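# Store the loose AAA battery and close all drawers

## Task

Take the AAA battery lying on the table and place it in whichever drawer already contains an AAA battery. Pulling a drawer out too far detaches it from the chest. Every other battery or eraser has to finish inside its own drawer, and all drawers must be closed at the end.

## Robot and tools

Robot: two arms, left_arm and right_arm, each carrying a five-digit hand (left_arm has a left hand, the mirror of the right). The arm bases sit at left_arm (-0.038, +0.491, +0.052) m and right_arm (-0.059, -0.675, +0.052) m in the scene frame. Scene frame: origin at table-top height, midway between the arms; +x reaches out over the table, +z is up, and left_arm is on the +y side. Hand poses, velocities, targets, offsets and wrist-camera poses are given in each arm's own base frame. Fixed cameras and the table use the scene frame.

Hand point and hand: +z runs along the straight fingers toward the tips. The palm face is at y = -0.062 and the fingers at y = -0.076, and bending fingers curl toward +y. Straight fingertips reach about z = +0.122. On the right hand +x points away from the thumb; on the left hand it points toward the thumb. A rigid mast near the wrist (|x| 0.05 to 0.10, z -0.16 to -0.11, up to y = +0.06) can strike objects.

The 48-number row, all values in [-1, 1], is the same for every tool. Numbers 1-6 are left_arm dx, dy, dz, rx, ry, rz. Numbers 7-22 are the 16 left-hand motors. Numbers 23 and 24 are left current_limit and speed. Numbers 25-48 repeat this layout for right_arm. Motor order per hand: index_mcp, index_abd, index_pip, index_dip, middle_mcp, middle_abd, middle_pip, middle_dip, ring_mcp, ring_abd, ring_pip, ring_dip, thumb_cmc, thumb_axl, thumb_mcp, thumb_ipl.

Pose numbers are offsets, not absolute poses. They are measured from the arm's Hand target at the moment the action or move begins, along that arm's base axes. 1.0 equals 0.6 m of travel or 180 degrees of turn. rx, ry, rz form a single rotation vector, applied about the Hand target position. All six at 0 asks the arm to go back to its Hand target. Resending the same offset moves the arm again by that amount. Orientation is clipped to within 32 degrees of the measured one on each step.

Hand numbers are absolute goal angles, scaled between each hinge's two stops. Approximate straight values: finger _mcp +0.75, _abd 0.00, _pip +0.58, _dip +0.70; thumb_cmc +0.71, thumb_axl +0.68, thumb_mcp +0.23, thumb_ipl +0.17. Values toward -1 bend the fingers toward the palm, and thumb_cmc toward -1 brings the thumb in front of the palm. A 0 is a goal, not 'unchanged'. To leave a hand as it is, send back its hand_goal, hand_current_limit and hand_speed. current_limit maps -1..+1 to 0..550 mA, with 11 mA as the floor. speed sets motor rate to (speed+1)/2 of 8.5 rad/s. Starting values are +0.4 and -0.6.

Tools:
- execute_actions(actions, cameras): actions is a list of actions. Each action is up to 15 rows, one per 1/30 s step, and a short action holds its last row. Every row in an action counts from the same start pose. cameras is a list of names, ["all"] or []. An empty actions list returns all images and the state.
- move(target, speed, blend, stop_force, zero, blocking, cameras): drives straight paths to one row, or through up to 15 rows. All rows are offsets from the same starting Hand targets. speed is in m/s (0.002-3.2, default 0.25), and turns are capped at twice that in rad/s. blend is a corner radius in m (0 means stop at each row). stop_force is in N (4-120) and ends an arm's path when it meets that much push; leave it out when backing away from a contact. zero (default true) re-zeroes the force sensor before the move. blocking=false returns after 0.5 s and cannot be combined with stop_force. Paths do not avoid obstacles or the other arm. A path that passes near an arm's own base can flip its shoulder, so route around the base.
- wait(seconds 0-10), stop(), zero_wrist_force(arm), zoom_image(camera, region [x0,y0,x1,y1], at most 504 px each way), finished_scene(scene 1 or 2).

Cameras: cam_head_left, cam_head_right, cam_high, cam_left_wrist, cam_right_wrist, each 896x504.

Results: end_effector_position (m), end_effector_quat_wxyz and velocities, in the base frame. Hand target is the last commanded pose after clipping, and the next offsets count from it. The arm can settle short of it; if so, send the remaining gap as an offset. Per-motor lists: hand_goal, hand_measured, hand_current_ma, hand_state (moving, goal, blocked, overload). Wrist force and torque are given in the hand point axes, along with the peak since the last reading. The move: line reports how the move ended (done, off_target, moving, held, fault), and limits=paced or held.

Things to avoid:
- Large forces. Outside force near 150 N, or joint torque at its limit (elbow 132, wrists 47.5 N m), stops the arm for 10 s. Arms are stiff, so a target even slightly past a firm surface can trigger this. Approach slowly, with stop_force.
- Contact between the arms or hands.
- Finger motors at 495 mA or more for 5 s, which shuts them down.
- Motor heat: 85 °C brakes the arm. Do not hold loads for long, keep the arm stretched, or push against unreachable poses.
- Dropping parts, releasing parts that are still moving, slamming drawers, or letting anything leave the table.
- Pulling a drawer so far that it comes loose.

Call finished_scene only when the whole goal holds without the robot touching anything.

Each tool is called after "Call:" as name([rows], argument=value, ...), one row to a line, values as JSON.

## Session

Call:
execute_actions(actions=[])

Scene clock: 0.00 s.
left_arm: end_effector_position=(+0.7603, +0.0129, +0.0807) hand_goal=(+0.754, +0.000, +0.576, +0.696, +0.754, +0.000, +0.576, +0.696, +0.754, +0.000, +0.576, +0.696, +0.714, +0.678, +0.226, +0.168) hand_measured=(+0.754, +0.000, +0.576, +0.696, +0.754, +0.000, +0.576, +0.696, +0.754, +0.000, +0.576, +0.696, +0.714, +0.678, +0.226, +0.168) hand_current_ma=(+0, +0, +0, +0, +0, +0, +0, +0, +0, +0, +0, +0, +0, +0, +0, +0) hand_state=(goal, goal, goal, goal, goal, goal, goal, goal, goal, goal, goal, goal, goal, goal, goal, goal) hand_current_limit=0.40 hand_speed=-0.60 end_effector_quat_wxyz=(+0.266, +0.174, +0.946, -0.068) | right_arm: end_effector_position=(+0.6709, +0.2874, +0.2000) hand_goal=(+0.754, +0.000, +0.576, +0.696, +0.754, +0.000, +0.576, +0.696, +0.754, +0.000, +0.576, +0.696, +0.714, +0.678, +0.226, +0.168) hand_measured=(+0.754, +0.000, +0.576, +0.696, +0.754, +0.000, +0.576, +0.696, +0.754, +0.000, +0.576, +0.696, +0.714, +0.678, +0.226, +0.168) hand_current_ma=(+0, +0, +0, +0, +0, +0, +0, +0, +0, +0, +0, +0, +0, +0, +0, +0) hand_state=(goal, goal, goal, goal, goal, goal, goal, goal, goal, goal, goal, goal, goal, goal, goal, goal) hand_current_limit=0.40 hand_speed=-0.60 end_effector_quat_wxyz=(+0.607, -0.236, -0.705, +0.279)
Joint positions: left_arm=[-0.309 -1.121 1.812 0.326 1.636 1.606] | right_arm=[0.1 -0.62 1.29 2.364 1.578 2.324]
Joint velocities: within noise
Joint torques (N m): no reading
Wrist force (N): no reading
Wrist torque (N m): no reading
Wrist force, peak (N): no reading
Hand target: left_arm +0.7603, +0.0129, +0.0807; +0.266, +0.174, +0.946, -0.068 | right_arm +0.6709, +0.2874, +0.2000; +0.607, -0.236, -0.705, +0.279

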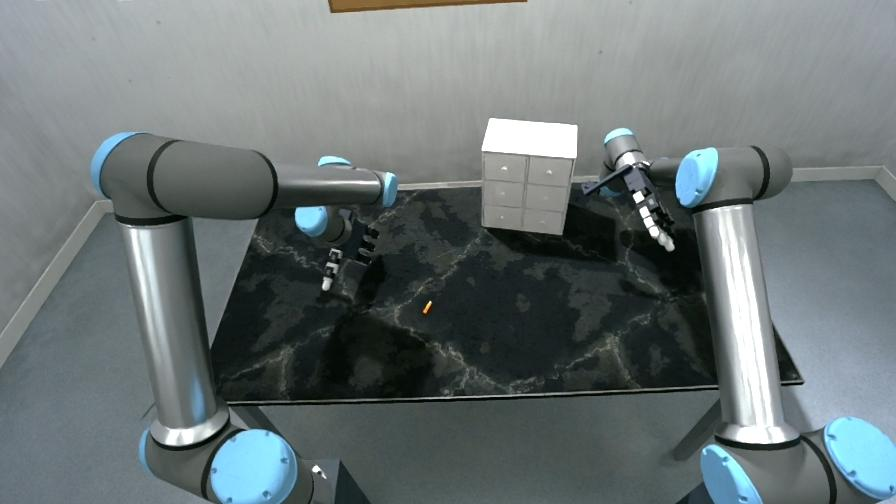

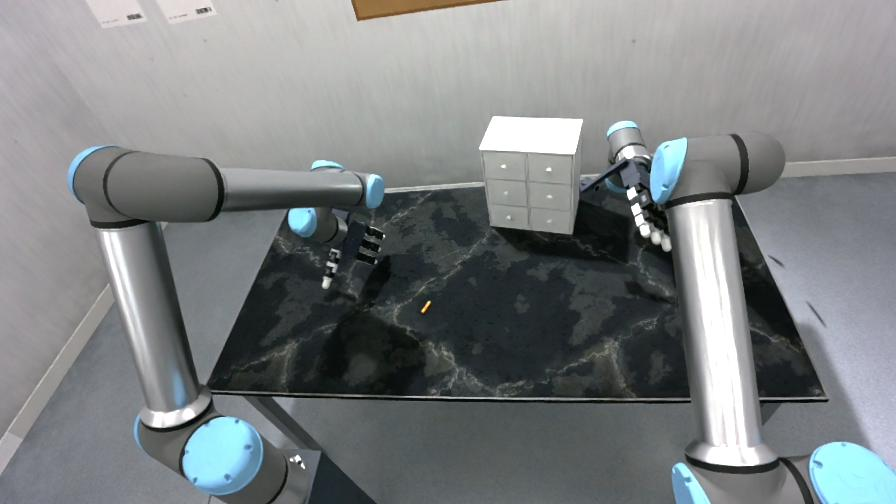

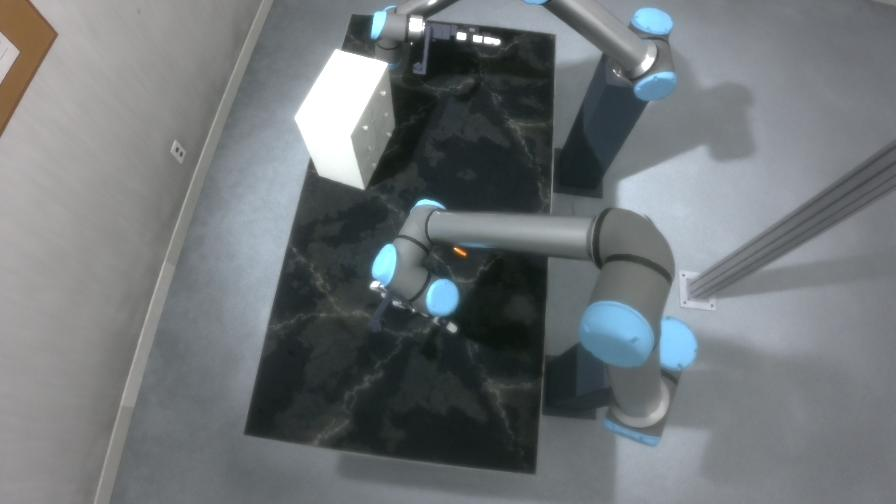

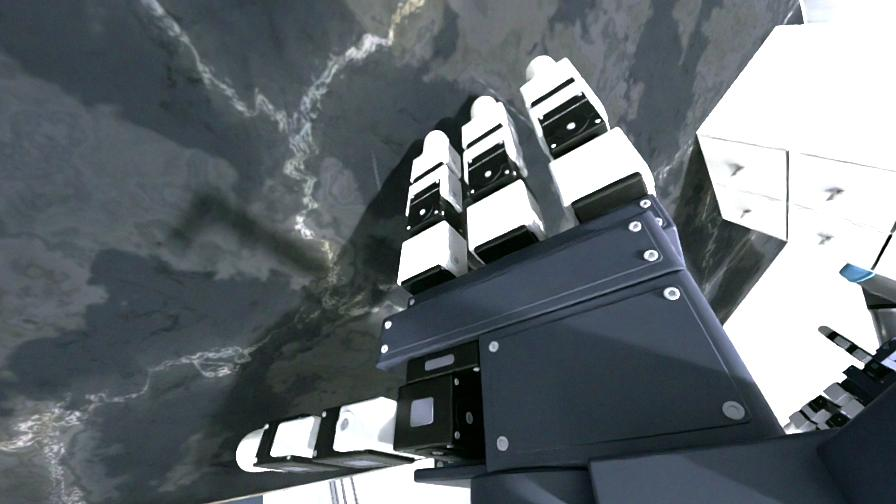

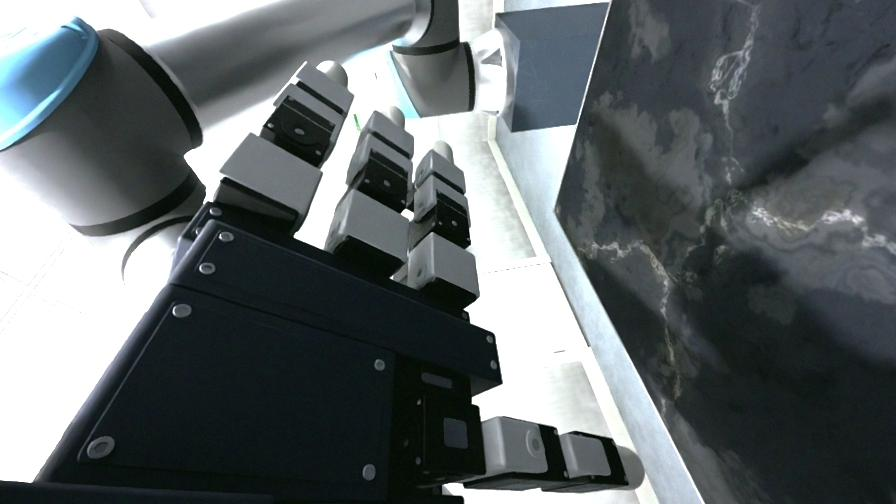

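Call:
zoom_image(camera="cam_head_left", region=[460, 100, 700, 260])

Call:
zoom_image(camera="cam_head_right", region=[460, 100, 700, 260])

Call:
zoom_image(camera="cam_head_left", region=[380, 270, 480, 340])

Call:
zoom_image(camera="cam_high", region=[280, 20, 480, 220])

Scaled by 2.100 from the camera's 896x504 image, which has a finer 1280x720 frame.

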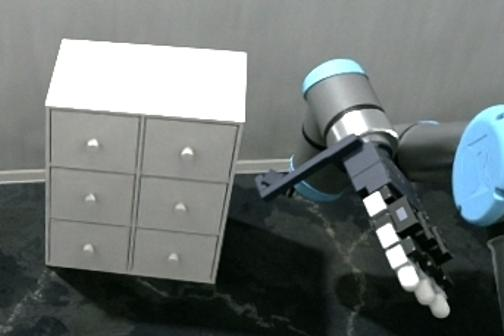

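Scaled by 2.100 from the camera's 896x504 image, which has a finer 1280x720 frame.

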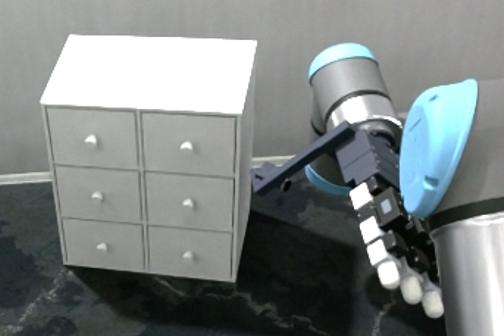

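Scaled by 5.040 from the camera's 896x504 image, which has a finer 1280x720 frame.

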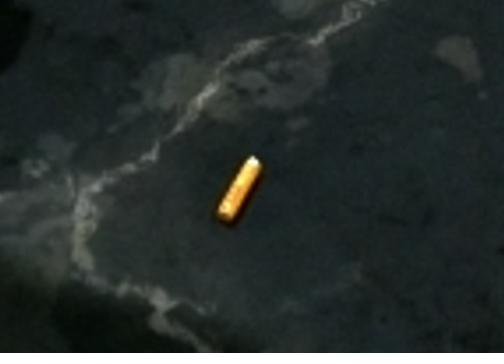

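Scaled by 2.520 from the camera's 896x504 image, which has a finer 1280x720 frame.

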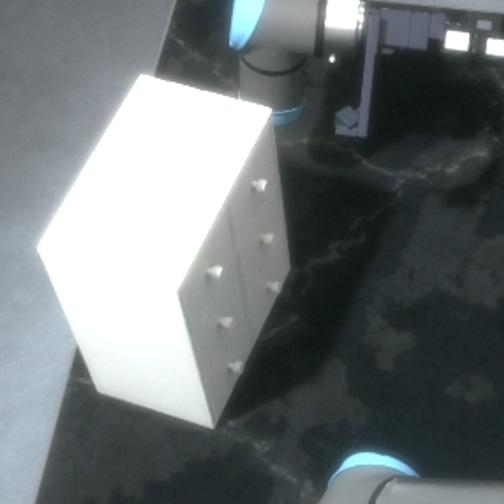

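Call:
move(target=[0,0,0,0,0,0,0.754,0,0.576,0.696,0.754,0,0.576,0.696,0.754,0,0.576,0.696,0.714,0.678,0.226,0.168,0.4,-0.6,0,0,0.267,-0.311,-0.400,-0.392,0.274,0,-0.153,0.623,0.754,0,0.576,0.696,0.754,0,0.576,0.696,-0.571,0.678,0.226,-0.103,0.4,-0.2], speed=0.4, cameras=["cam_head_left","cam_right_wrist"])

Scene clock: 192.23 s.
left_arm: end_effector_position=(+0.7603, +0.0129, +0.0807) hand_goal=(+0.754, +0.000, +0.576, +0.696, +0.754, +0.000, +0.576, +0.696, +0.754, +0.000, +0.576, +0.696, +0.714, +0.678, +0.226, +0.168) hand_measured=(+0.754, +0.000, +0.576, +0.696, +0.754, +0.000, +0.576, +0.696, +0.754, +0.000, +0.576, +0.696, +0.714, +0.678, +0.224, +0.168) hand_current_ma=(-1, +0, +1, +0, -1, +0, +1, +0, -1, +0, +1, +0, +0, -1, -2, +0) hand_state=(goal, goal, goal, goal, goal, goal, goal, goal, goal, goal, goal, goal, goal, goal, goal, goal) hand_current_limit=0.40 hand_speed=-0.60 end_effector_quat_wxyz=(+0.266, +0.174, +0.946, -0.068) | right_arm: end_effector_position=(+0.6709, +0.2875, +0.3602) hand_goal=(+0.274, +0.000, -0.152, +0.624, +0.754, +0.000, +0.576, +0.696, +0.754, +0.000, +0.576, +0.696, -0.570, +0.678, +0.226, -0.102) hand_measured=(+0.278, +0.000, -0.150, +0.626, +0.748, +0.000, +0.576, +0.696, +0.748, +0.000, +0.576, +0.696, -0.568, +0.678, +0.224, -0.100) hand_current_ma=(+2, +0, +1, +1, -4, +0, +0, +0, -4, +0, +0, +0, +1, +0, -1, +1) hand_state=(goal, goal, goal, goal, goal, goal, goal, goal, goal, goal, goal, goal, goal, goal, goal, goal) hand_current_limit=0.40 hand_speed=-0.20 end_effector_quat_wxyz=(+0.000, +0.887, +0.461, +0.000)
Joint positions: left_arm=[-0.309 -1.121 1.812 0.326 1.636 1.606] | right_arm=[0.276 -1.147 1.381 1.337 1.571 4.03]
Joint torques (N m): left_arm=[0.33 -72.18 -33.67 2.67 -0.62 0.07] | right_arm=[-19.43 -65.28 -32.95 6.69 1.08 1.22]
Wrist force (N): left_arm=[-0.1 -0.2 0.1] | right_arm=[-0.2 0.1 -0.4]
Wrist torque (N m): left_arm=[-0.03 0.01 0.01] | right_arm=[0.40 -0.01 0.00]
Wrist force, peak (N): left_arm=[-0.7 -0.4 0.0] | right_arm=[-0.5 1.1 0.0]
Hand target: left_arm +0.7603, +0.0129, +0.0807; +0.266, +0.174, +0.946, -0.068 | right_arm +0.6709, +0.2874, +0.3602; +0.000, +0.887, +0.461, +0.000
Off the commanded pose: left_arm 0.000 m, 0 deg | right_arm 0.000 m, 0 deg.
move: done
camera_calibration:
cam_right_wrist: T_world_to_cam=[[0.0696966, -0.996159, 0.0530075, 0.251992], [-0.674962, -0.00796364, 0.73781, 0.141805], [-0.734554, -0.0872009, -0.672924, 0.884961], [0, 0, 0, 1]] pos_world=[0.728201, 0.329323, 0.477529]
Images, in order (width x height): cam_head_left 896x504, cam_right_wrist 896x504.

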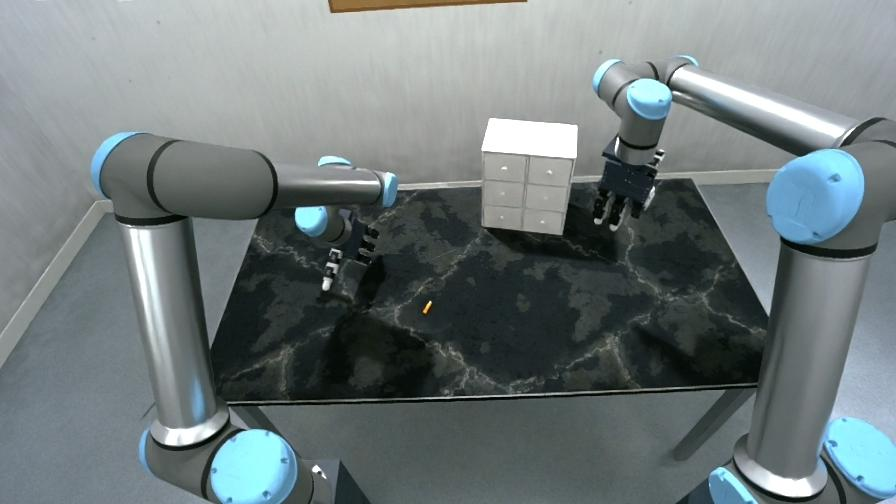

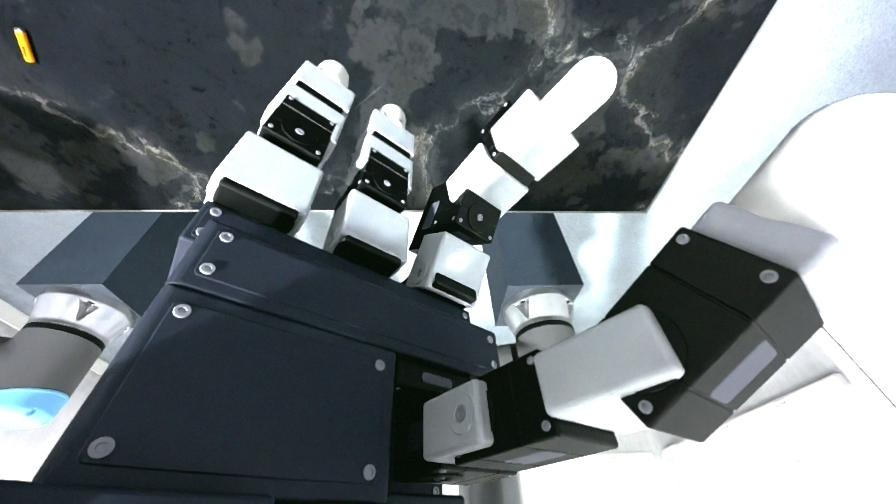

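Call:
move(target=[0,0,0,0,0,0,0.754,0,0.576,0.696,0.754,0,0.576,0.696,0.754,0,0.576,0.696,0.714,0.678,0.226,0.168,0.4,-0.6,0.152,0.414,-0.190,0.409,-0.2875,0,0.274,0,-0.153,0.623,0.754,0,0.576,0.696,0.754,0,0.576,0.696,-0.571,0.678,0.226,-0.103,0.4,-0.2], speed=0.4, cameras=["all"])

Scene clock: 208.07 s.
left_arm: end_effector_position=(+0.7603, +0.0129, +0.0807) hand_goal=(+0.754, +0.000, +0.576, +0.696, +0.754, +0.000, +0.576, +0.696, +0.754, +0.000, +0.576, +0.696, +0.714, +0.678, +0.226, +0.168) hand_measured=(+0.754, +0.000, +0.576, +0.696, +0.754, +0.000, +0.576, +0.696, +0.754, +0.000, +0.576, +0.696, +0.714, +0.678, +0.224, +0.168) hand_current_ma=(-1, +0, +1, +0, -1, +0, +1, +0, -1, +0, +1, +0, +0, -1, -2, +0) hand_state=(goal, goal, goal, goal, goal, goal, goal, goal, goal, goal, goal, goal, goal, goal, goal, goal) hand_current_limit=0.40 hand_speed=-0.60 end_effector_quat_wxyz=(+0.266, +0.174, +0.946, -0.068) | right_arm: end_effector_position=(+0.7620, +0.5359, +0.2462) hand_goal=(+0.274, +0.000, -0.152, +0.624, +0.754, +0.000, +0.576, +0.696, +0.754, +0.000, +0.576, +0.696, -0.570, +0.678, +0.226, -0.102) hand_measured=(+0.276, +0.000, -0.150, +0.626, +0.752, +0.002, +0.576, +0.696, +0.752, +0.002, +0.576, +0.696, -0.564, +0.678, +0.224, -0.100) hand_current_ma=(+1, +0, +1, +1, -1, +0, +0, +0, -1, +1, +0, +0, +6, +0, -1, +1) hand_state=(goal, goal, goal, goal, goal, goal, goal, goal, goal, goal, goal, goal, goal, goal, goal, goal) hand_current_limit=0.40 hand_speed=-0.20 end_effector_quat_wxyz=(-0.326, +0.628, +0.326, +0.627)
Joint positions: left_arm=[-0.309 -1.121 1.812 0.326 1.636 1.606] | right_arm=[0.345 -1.221 1.919 -0.698 0.957 4.712]
Joint torques (N m): left_arm=[-0.55 -72.38 -33.58 2.55 -0.49 0.27] | right_arm=[-23.94 -64.61 -39.04 -6.19 -2.99 1.26]
Wrist force (N): left_arm=[-0.3 -0.2 0.2] | right_arm=[-0.3 0.4 0.0]
Wrist torque (N m): left_arm=[-0.05 0.05 -0.02] | right_arm=[0.09 -0.10 0.28]
Wrist force, peak (N): left_arm=[-0.4 -0.6 0.0] | right_arm=[-1.4 0.1 1.1]
Hand target: left_arm +0.7603, +0.0129, +0.0807; +0.266, +0.174, +0.946, -0.068 | right_arm +0.7621, +0.5358, +0.2462; -0.326, +0.628, +0.326, +0.627
Off the commanded pose: left_arm 0.000 m, 0 deg | right_arm 0.000 m, 0 deg.
move: done
camera_calibration:
cam_right_wrist: T_world_to_cam=[[0.484405, -0.405751, -0.77506, 0.0704482], [-0.872499, -0.288884, -0.39407, 0.869141], [-0.0640079, 0.867129, -0.493954, -0.169679], [0, 0, 0, 1]] pos_world=[0.713339, 0.426799, 0.31329]

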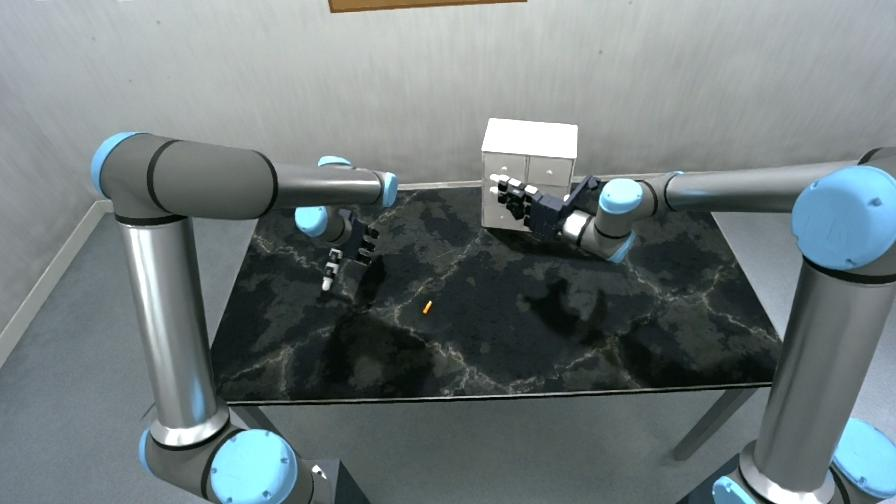

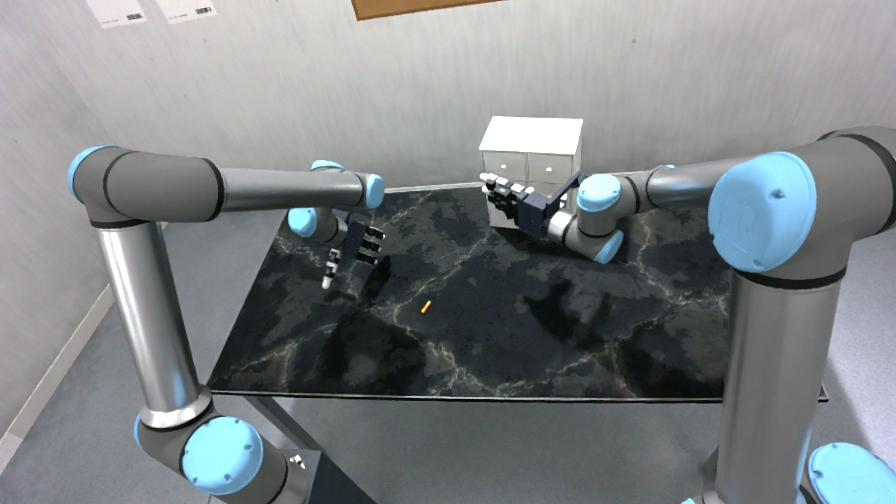

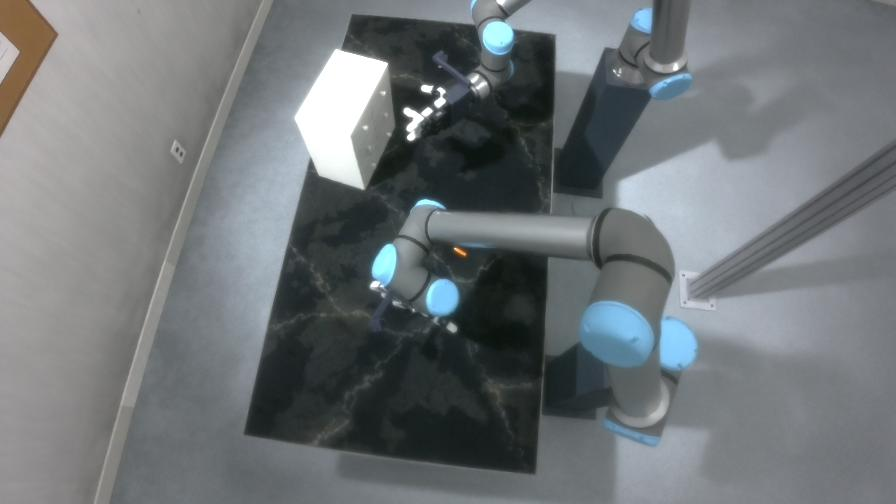

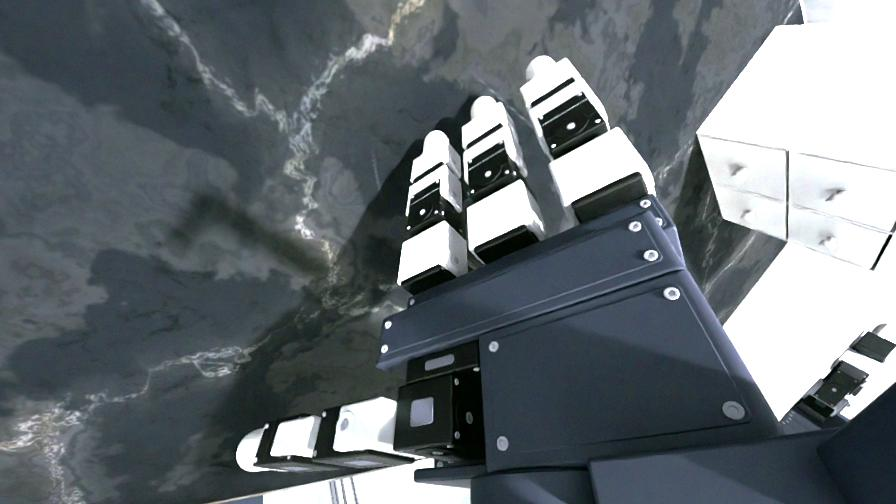

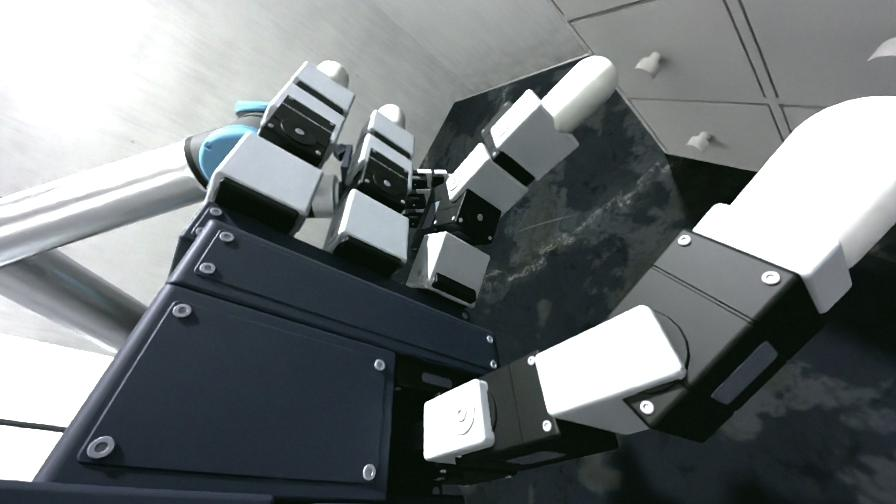

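Call:
zoom_image(camera="cam_right_wrist", region=[540, 0, 896, 200])

Call:
zoom_image(camera="cam_left_wrist", region=[690, 100, 896, 300])

Scaled by 1.416 from the camera's 896x504 image, which has a finer 1280x720 frame.

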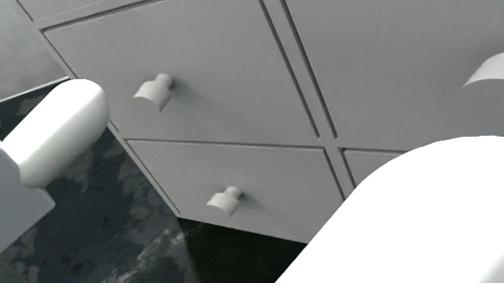

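Scaled by 2.447 from the camera's 896x504 image, which has a finer 1280x720 frame.

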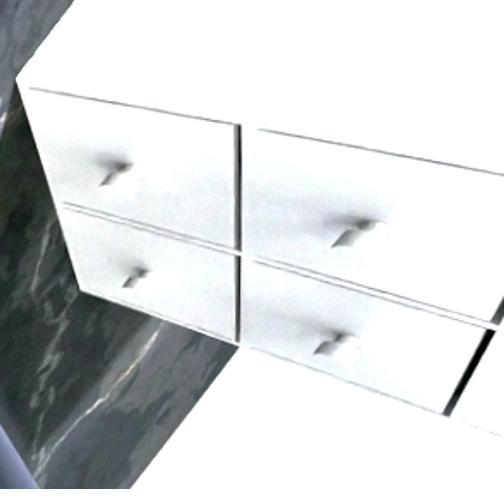

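Call:
move(target=[0,0,0,0,0,0,0.754,0,0.576,0.696,0.754,0,0.576,0.696,0.754,0,0.576,0.696,0.714,0.678,0.226,0.168,0.4,-0.6,0.1312,-0.0235,0,0,0,0,0.274,0,-0.153,0.623,0.754,0,0.576,0.696,0.754,0,0.576,0.696,-0.571,0.678,0.226,-0.103,0.4,-0.2], speed=0.2, cameras=["cam_head_left","cam_high","cam_right_wrist"])

Scene clock: 253.57 s.
left_arm: end_effector_position=(+0.7603, +0.0129, +0.0807) hand_goal=(+0.754, +0.000, +0.576, +0.696, +0.754, +0.000, +0.576, +0.696, +0.754, +0.000, +0.576, +0.696, +0.714, +0.678, +0.226, +0.168) hand_measured=(+0.754, +0.000, +0.576, +0.696, +0.754, +0.000, +0.576, +0.696, +0.754, +0.000, +0.576, +0.696, +0.714, +0.678, +0.224, +0.168) hand_current_ma=(-1, +0, +1, +0, -1, +0, +1, +0, -1, +0, +1, +0, +0, -1, -2, +0) hand_state=(goal, goal, goal, goal, goal, goal, goal, goal, goal, goal, goal, goal, goal, goal, goal, goal) hand_current_limit=0.40 hand_speed=-0.60 end_effector_quat_wxyz=(+0.266, +0.174, +0.946, -0.068) | right_arm: end_effector_position=(+0.8408, +0.5216, +0.2461) hand_goal=(+0.274, +0.000, -0.152, +0.624, +0.754, +0.000, +0.576, +0.696, +0.754, +0.000, +0.576, +0.696, -0.570, +0.678, +0.226, -0.102) hand_measured=(+0.276, +0.000, -0.150, +0.626, +0.752, +0.002, +0.576, +0.696, +0.752, +0.002, +0.576, +0.696, -0.564, +0.678, +0.224, -0.100) hand_current_ma=(+1, +0, +1, +1, +0, +0, +0, +0, +0, +1, +0, +0, +6, +0, -1, +1) hand_state=(goal, goal, goal, goal, goal, goal, goal, goal, goal, goal, goal, goal, goal, goal, goal, goal) hand_current_limit=0.40 hand_speed=-0.20 end_effector_quat_wxyz=(-0.326, +0.628, +0.326, +0.627)
Joint positions: left_arm=[-0.309 -1.121 1.812 0.326 1.636 1.606] | right_arm=[0.289 -1.14 1.797 -0.656 0.901 4.712]
Joint torques (N m): left_arm=[-3.21 -70.98 -34.23 2.59 -0.24 -0.24] | right_arm=[15.34 -67.68 -42.59 -5.99 2.69 -2.67]
Wrist force (N): left_arm=[-0.2 0.0 -0.3] | right_arm=[-0.6 0.5 0.1]
Wrist torque (N m): left_arm=[0.02 0.01 -0.01] | right_arm=[0.15 -0.06 0.25]
Wrist force, peak (N): left_arm=[-0.6 -0.4 -0.2] | right_arm=[-0.2 2.9 1.2]
Hand target: left_arm +0.7603, +0.0129, +0.0807; +0.266, +0.174, +0.946, -0.068 | right_arm +0.8408, +0.5217, +0.2462; -0.326, +0.628, +0.326, +0.627
Off the commanded pose: left_arm 0.000 m, 0 deg | right_arm 0.000 m, 0 deg.
move: done
camera_calibration:
cam_right_wrist: T_world_to_cam=[[0.484218, -0.405706, -0.775201, 0.0266186], [-0.872603, -0.288741, -0.393944, 0.933621], [-0.0640072, 0.867197, -0.493834, -0.152358], [0, 0, 0, 1]] pos_world=[0.79204, 0.412499, 0.31319]
Images, in order (width x height): cam_head_left 896x504, cam_high 896x504, cam_right_wrist 896x504.

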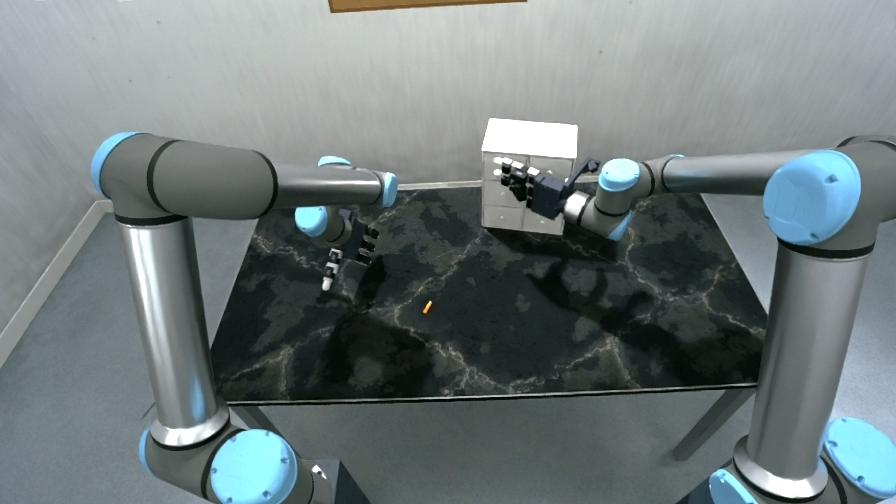

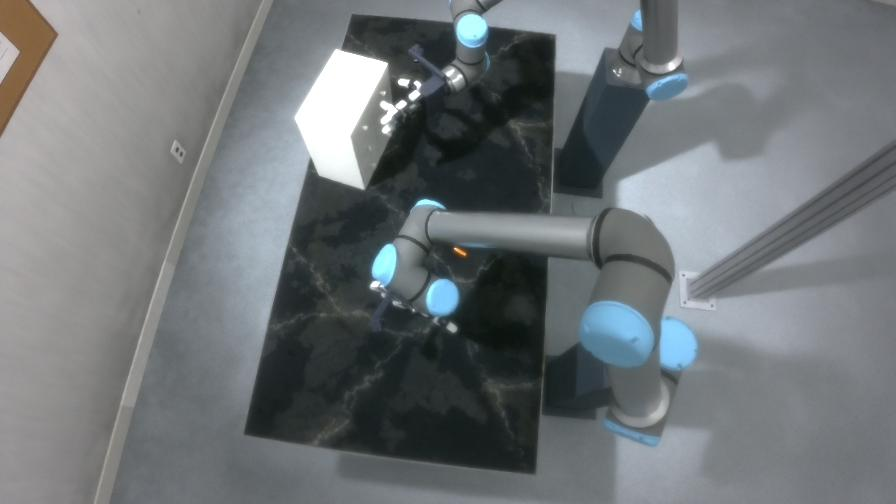

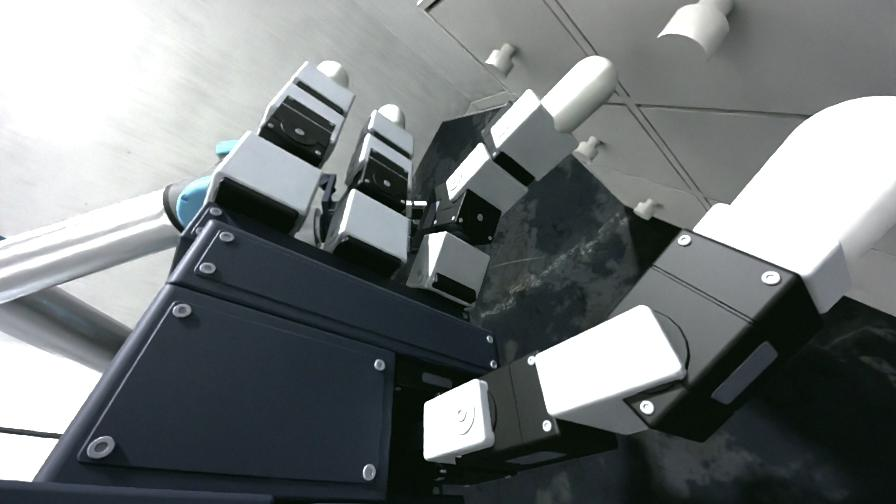

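Call:
move(target=[0,0,0,0,0,0,0.754,0,0.576,0.696,0.754,0,0.576,0.696,0.754,0,0.576,0.696,0.714,0.678,0.226,0.168,0.4,-0.6,0,0,0,0,0,0,0.219,0,-0.489,0.580,0.754,0,0.576,0.696,0.754,0,0.576,0.696,-0.514,0.678,-0.112,0.103,0.4,-0.2], speed=0.2, cameras=["cam_right_wrist"])

Call:
zoom_image(camera="cam_right_wrist", region=[496, 0, 896, 260])

Scene clock: 309.37 s.
left_arm: end_effector_position=(+0.7603, +0.0129, +0.0807) hand_goal=(+0.754, +0.000, +0.576, +0.696, +0.754, +0.000, +0.576, +0.696, +0.754, +0.000, +0.576, +0.696, +0.714, +0.678, +0.226, +0.168) hand_measured=(+0.754, +0.000, +0.576, +0.696, +0.754, +0.000, +0.576, +0.696, +0.754, +0.000, +0.576, +0.696, +0.714, +0.678, +0.224, +0.168) hand_current_ma=(-1, +0, +1, +0, -1, +0, +1, +0, -1, +0, +1, +0, +0, -1, -2, +0) hand_state=(goal, goal, goal, goal, goal, goal, goal, goal, goal, goal, goal, goal, goal, goal, goal, goal) hand_current_limit=0.40 hand_speed=-0.60 end_effector_quat_wxyz=(+0.266, +0.174, +0.946, -0.068) | right_arm: end_effector_position=(+0.8408, +0.5217, +0.2462) hand_goal=(+0.220, +0.000, -0.488, +0.580, +0.754, +0.000, +0.576, +0.696, +0.754, +0.000, +0.576, +0.696, -0.514, +0.678, -0.112, +0.104) hand_measured=(+0.222, +0.000, -0.486, +0.582, +0.752, +0.002, +0.576, +0.696, +0.752, +0.002, +0.576, +0.696, -0.508, +0.678, -0.110, +0.102) hand_current_ma=(+1, +0, +1, +1, +0, +0, +0, +0, +0, +1, +0, +0, +5, +0, +1, -2) hand_state=(goal, goal, goal, goal, goal, goal, goal, goal, goal, goal, goal, goal, goal, goal, goal, goal) hand_current_limit=0.40 hand_speed=-0.20 end_effector_quat_wxyz=(-0.326, +0.628, +0.326, +0.627)
Joint positions: left_arm=[-0.309 -1.121 1.812 0.326 1.636 1.606] | right_arm=[0.289 -1.14 1.796 -0.656 0.901 4.712]
Joint torques (N m): left_arm=[-1.44 -70.76 -34.15 2.54 -0.59 -0.14] | right_arm=[17.67 -63.43 -44.29 -6.02 2.75 -2.77]
Wrist force (N): left_arm=[0.0 -0.2 -0.1] | right_arm=[-0.4 0.7 0.3]
Wrist torque (N m): left_arm=[-0.01 0.00 0.01] | right_arm=[0.16 -0.09 0.26]
Wrist force, peak (N): left_arm=[0.2 -0.6 0.1] | right_arm=[-0.7 1.1 0.2]
Hand target: left_arm +0.7603, +0.0129, +0.0807; +0.266, +0.174, +0.946, -0.068 | right_arm +0.8408, +0.5217, +0.2462; -0.326, +0.628, +0.326, +0.627
Off the commanded pose: left_arm 0.000 m, 0 deg | right_arm 0.000 m, 0 deg.
move: done
camera_calibration:
cam_right_wrist: T_world_to_cam=[[0.484433, -0.40568, -0.775079, 0.0264695], [-0.872491, -0.288765, -0.394176, 0.933769], [-0.0639061, 0.867202, -0.49384, -0.152469], [0, 0, 0, 1]] pos_world=[0.792139, 0.412599, 0.31329]
Images, in order (width x height): cam_right_wrist 896x504.

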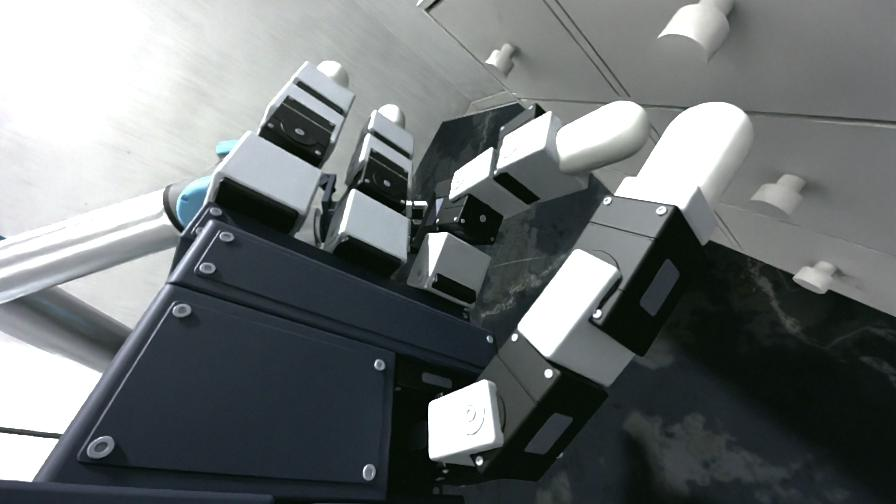

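Scaled by 1.260 from the camera's 896x504 image, which has a finer 1280x720 frame.

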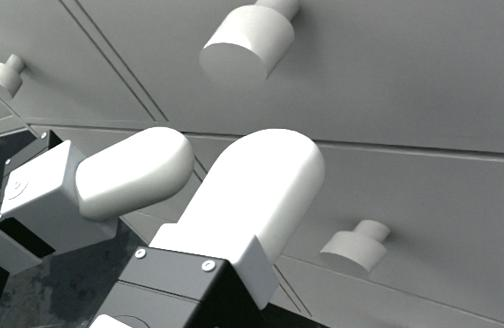

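Call:
move([
  [0,0,0,0,0,0,0.754,0,0.576,0.696,0.754,0,0.576,0.696,0.754,0,0.576,0.696,0.714,0.678,0.226,0.168,0.4,-0.6,0,0,0.016,0,0,0,0.411,0,-0.489,0.580,0.754,0,0.576,0.696,0.754,0,0.576,0.696,-0.514,0.678,0.112,0.103,0.4,-0.2],
  [0,0,0,0,0,0,0.754,0,0.576,0.696,0.754,0,0.576,0.696,0.754,0,0.576,0.696,0.714,0.678,0.226,0.168,0.4,-0.6,0.0805,-0.0047,0.016,0,0,0,0.411,0,-0.489,0.580,0.754,0,0.576,0.696,0.754,0,0.576,0.696,-0.514,0.678,0.112,0.103,0.4,-0.2],
], speed=0.15, cameras=["cam_right_wrist"])

Call:
zoom_image(camera="cam_right_wrist", region=[496, 0, 896, 260])

Scene clock: 322.20 s.
left_arm: end_effector_position=(+0.7603, +0.0129, +0.0807) hand_goal=(+0.754, +0.000, +0.576, +0.696, +0.754, +0.000, +0.576, +0.696, +0.754, +0.000, +0.576, +0.696, +0.714, +0.678, +0.226, +0.168) hand_measured=(+0.754, +0.000, +0.576, +0.696, +0.754, +0.000, +0.576, +0.696, +0.754, +0.000, +0.576, +0.696, +0.714, +0.678, +0.224, +0.168) hand_current_ma=(-1, +0, +1, +0, -1, +0, +1, +0, -1, +0, +1, +0, +0, -1, -2, +0) hand_state=(goal, goal, goal, goal, goal, goal, goal, goal, goal, goal, goal, goal, goal, goal, goal, goal) hand_current_limit=0.40 hand_speed=-0.60 end_effector_quat_wxyz=(+0.266, +0.174, +0.946, -0.068) | right_arm: end_effector_position=(+0.8891, +0.5187, +0.2557) hand_goal=(+0.412, +0.000, -0.488, +0.580, +0.754, +0.000, +0.576, +0.696, +0.754, +0.000, +0.576, +0.696, -0.514, +0.678, +0.112, +0.104) hand_measured=(+0.384, +0.000, -0.544, +0.546, +0.754, +0.002, +0.576, +0.696, +0.754, +0.002, +0.576, +0.696, -0.508, +0.678, +0.110, +0.102) hand_current_ma=(-45, +0, -120, -57, +0, +1, +0, +0, +0, +1, +0, +0, +5, +0, -1, -1) hand_state=(blocked, goal, blocked, blocked, goal, goal, goal, goal, goal, goal, goal, goal, goal, goal, goal, goal) hand_current_limit=0.40 hand_speed=-0.20 end_effector_quat_wxyz=(-0.326, +0.628, +0.326, +0.627)
Joint positions: left_arm=[-0.309 -1.121 1.812 0.326 1.636 1.606] | right_arm=[0.267 -1.094 1.702 -0.608 0.879 4.712]
Joint torques (N m): left_arm=[-2.67 -71.68 -34.96 2.52 -0.34 -0.1] | right_arm=[19.3 -76.53 -44.49 -6.53 3.15 -2.35]
Wrist force (N): left_arm=[-0.3 -0.3 -0.3] | right_arm=[-0.6 -0.4 -1.6]
Wrist torque (N m): left_arm=[-0.01 0.02 -0.01] | right_arm=[0.13 -0.08 0.27]
Wrist force, peak (N): left_arm=[-0.6 0.1 -0.5] | right_arm=[3.3 -12.5 -2.6]
Hand target: left_arm +0.7603, +0.0129, +0.0807; +0.266, +0.174, +0.946, -0.068 | right_arm +0.8891, +0.5189, +0.2558; -0.326, +0.628, +0.326, +0.627
Off the commanded pose: left_arm 0.000 m, 0 deg | right_arm 0.000 m, 0 deg.
move: done
camera_calibration:
cam_right_wrist: T_world_to_cam=[[0.484185, -0.405759, -0.775193, 0.00949475], [-0.872629, -0.288649, -0.393956, 0.978787], [-0.0639078, 0.867203, -0.493836, -0.142089], [0, 0, 0, 1]] pos_world=[0.84044, 0.409599, 0.32279]
Images, in order (width x height): cam_right_wrist 896x504.

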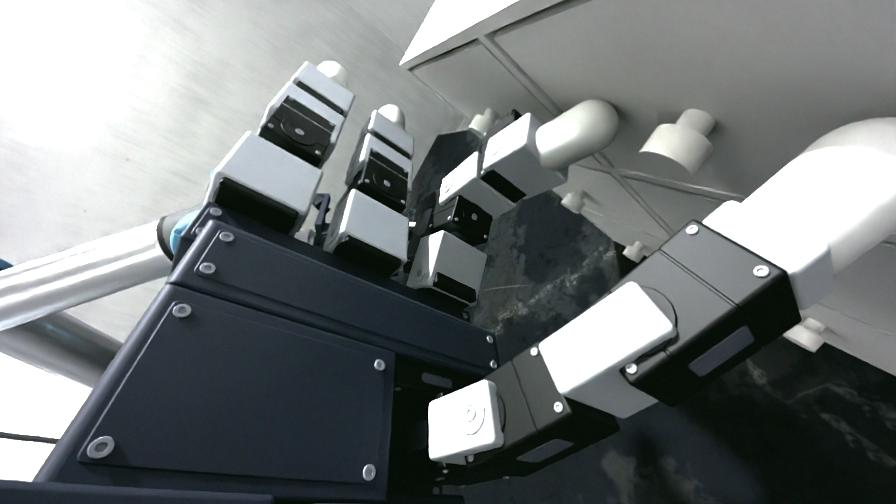

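Scaled by 1.260 from the camera's 896x504 image, which has a finer 1280x720 frame.

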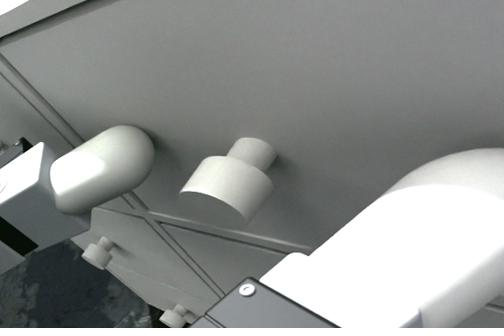

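Call:
move([
  [0,0,0,0,0,0,0.754,0,0.576,0.696,0.754,0,0.576,0.696,0.754,0,0.576,0.696,0.714,0.678,0.226,0.168,0.4,-0.6,-0.0066,0.0012,0,0,0,0,0.411,0,-0.489,0.580,0.754,0,0.576,0.696,0.754,0,0.576,0.696,-0.514,0.678,0.112,0.103,0.4,-0.2],
  [0,0,0,0,0,0,0.754,0,0.576,0.696,0.754,0,0.576,0.696,0.754,0,0.576,0.696,0.714,0.678,0.226,0.168,0.4,-0.6,-0.0066,0.0012,0,0,0,0,0.137,0,-0.489,0.580,0.754,0,0.576,0.696,0.754,0,0.576,0.696,-0.514,0.678,-0.180,0.08,0.2,-0.4],
], speed=0.1, cameras=["cam_right_wrist"])

Call:
zoom_image(camera="cam_right_wrist", region=[496, 0, 896, 260])

Scene clock: 338.47 s.
left_arm: end_effector_position=(+0.7603, +0.0129, +0.0807) hand_goal=(+0.754, +0.000, +0.576, +0.696, +0.754, +0.000, +0.576, +0.696, +0.754, +0.000, +0.576, +0.696, +0.714, +0.678, +0.226, +0.168) hand_measured=(+0.754, +0.000, +0.576, +0.696, +0.754, +0.000, +0.576, +0.696, +0.754, +0.000, +0.576, +0.696, +0.714, +0.678, +0.224, +0.168) hand_current_ma=(-1, +0, +1, +0, -1, +0, +1, +0, -1, +0, +1, +0, +0, -1, -2, +0) hand_state=(goal, goal, goal, goal, goal, goal, goal, goal, goal, goal, goal, goal, goal, goal, goal, goal) hand_current_limit=0.40 hand_speed=-0.60 end_effector_quat_wxyz=(+0.266, +0.174, +0.946, -0.068) | right_arm: end_effector_position=(+0.8851, +0.5196, +0.2558) hand_goal=(+0.138, +0.000, -0.488, +0.580, +0.754, +0.000, +0.576, +0.696, +0.754, +0.000, +0.576, +0.696, -0.514, +0.678, -0.180, +0.080) hand_measured=(+0.200, +0.000, -0.482, +0.580, +0.754, +0.002, +0.576, +0.696, +0.754, +0.002, +0.576, +0.696, -0.508, +0.678, -0.076, +0.104) hand_current_ma=(+150, +0, +5, +0, +0, +1, +0, +0, +0, +1, +0, +0, +5, +0, +330, +51) hand_state=(blocked, goal, goal, goal, goal, goal, goal, goal, goal, goal, goal, goal, goal, goal, blocked, blocked) hand_current_limit=0.20 hand_speed=-0.40 end_effector_quat_wxyz=(-0.326, +0.628, +0.326, +0.627)
Joint positions: left_arm=[-0.309 -1.121 1.812 0.326 1.636 1.606] | right_arm=[0.269 -1.098 1.709 -0.61 0.882 4.712]
Joint torques (N m): left_arm=[0.74 -74.02 -33.94 2.42 -0.01 -0.24] | right_arm=[6.1 -75.12 -46.78 -3.32 0.31 -2.58]
Wrist force (N): left_arm=[-0.4 0.2 -0.2] | right_arm=[-0.2 0.0 -0.5]
Wrist torque (N m): left_arm=[0.03 0.04 -0.03] | right_arm=[0.12 -0.08 0.28]
Wrist force, peak (N): left_arm=[-0.5 -0.6 -0.2] | right_arm=[-0.6 -0.9 -1.6]
Hand target: left_arm +0.7603, +0.0129, +0.0807; +0.266, +0.174, +0.946, -0.068 | right_arm +0.8852, +0.5196, +0.2558; -0.326, +0.628, +0.326, +0.627
Off the commanded pose: left_arm 0.000 m, 0 deg | right_arm 0.000 m, 0 deg.
move: done
camera_calibration:
cam_right_wrist: T_world_to_cam=[[0.484501, -0.405659, -0.775048, 0.011523], [-0.872454, -0.288796, -0.394236, 0.975599], [-0.0639056, 0.867201, -0.49384, -0.143076], [0, 0, 0, 1]] pos_world=[0.836439, 0.410499, 0.32289]
Images, in order (width x height): cam_right_wrist 896x504.

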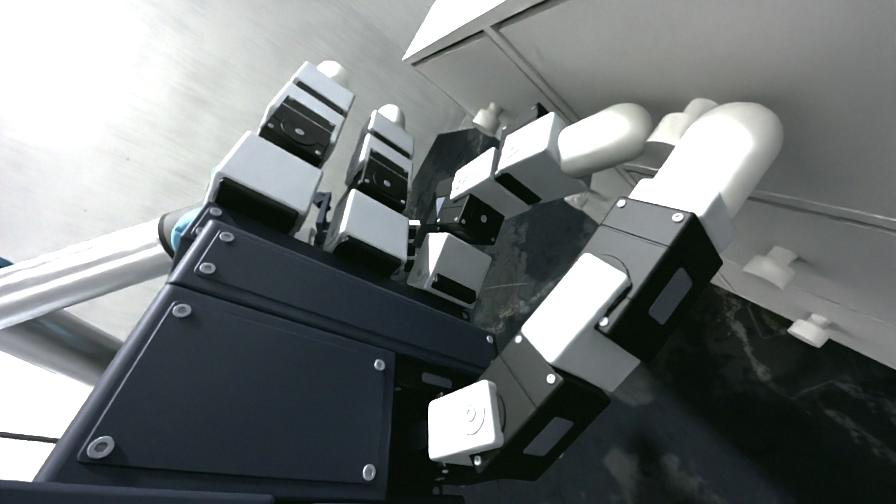

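Scaled by 1.260 from the camera's 896x504 image, which has a finer 1280x720 frame.

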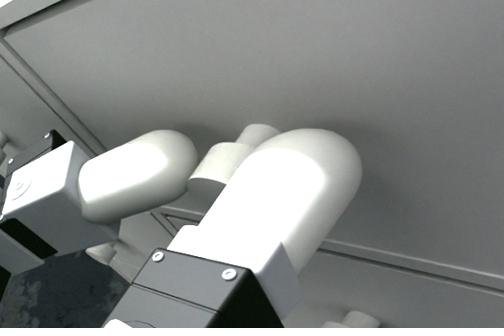

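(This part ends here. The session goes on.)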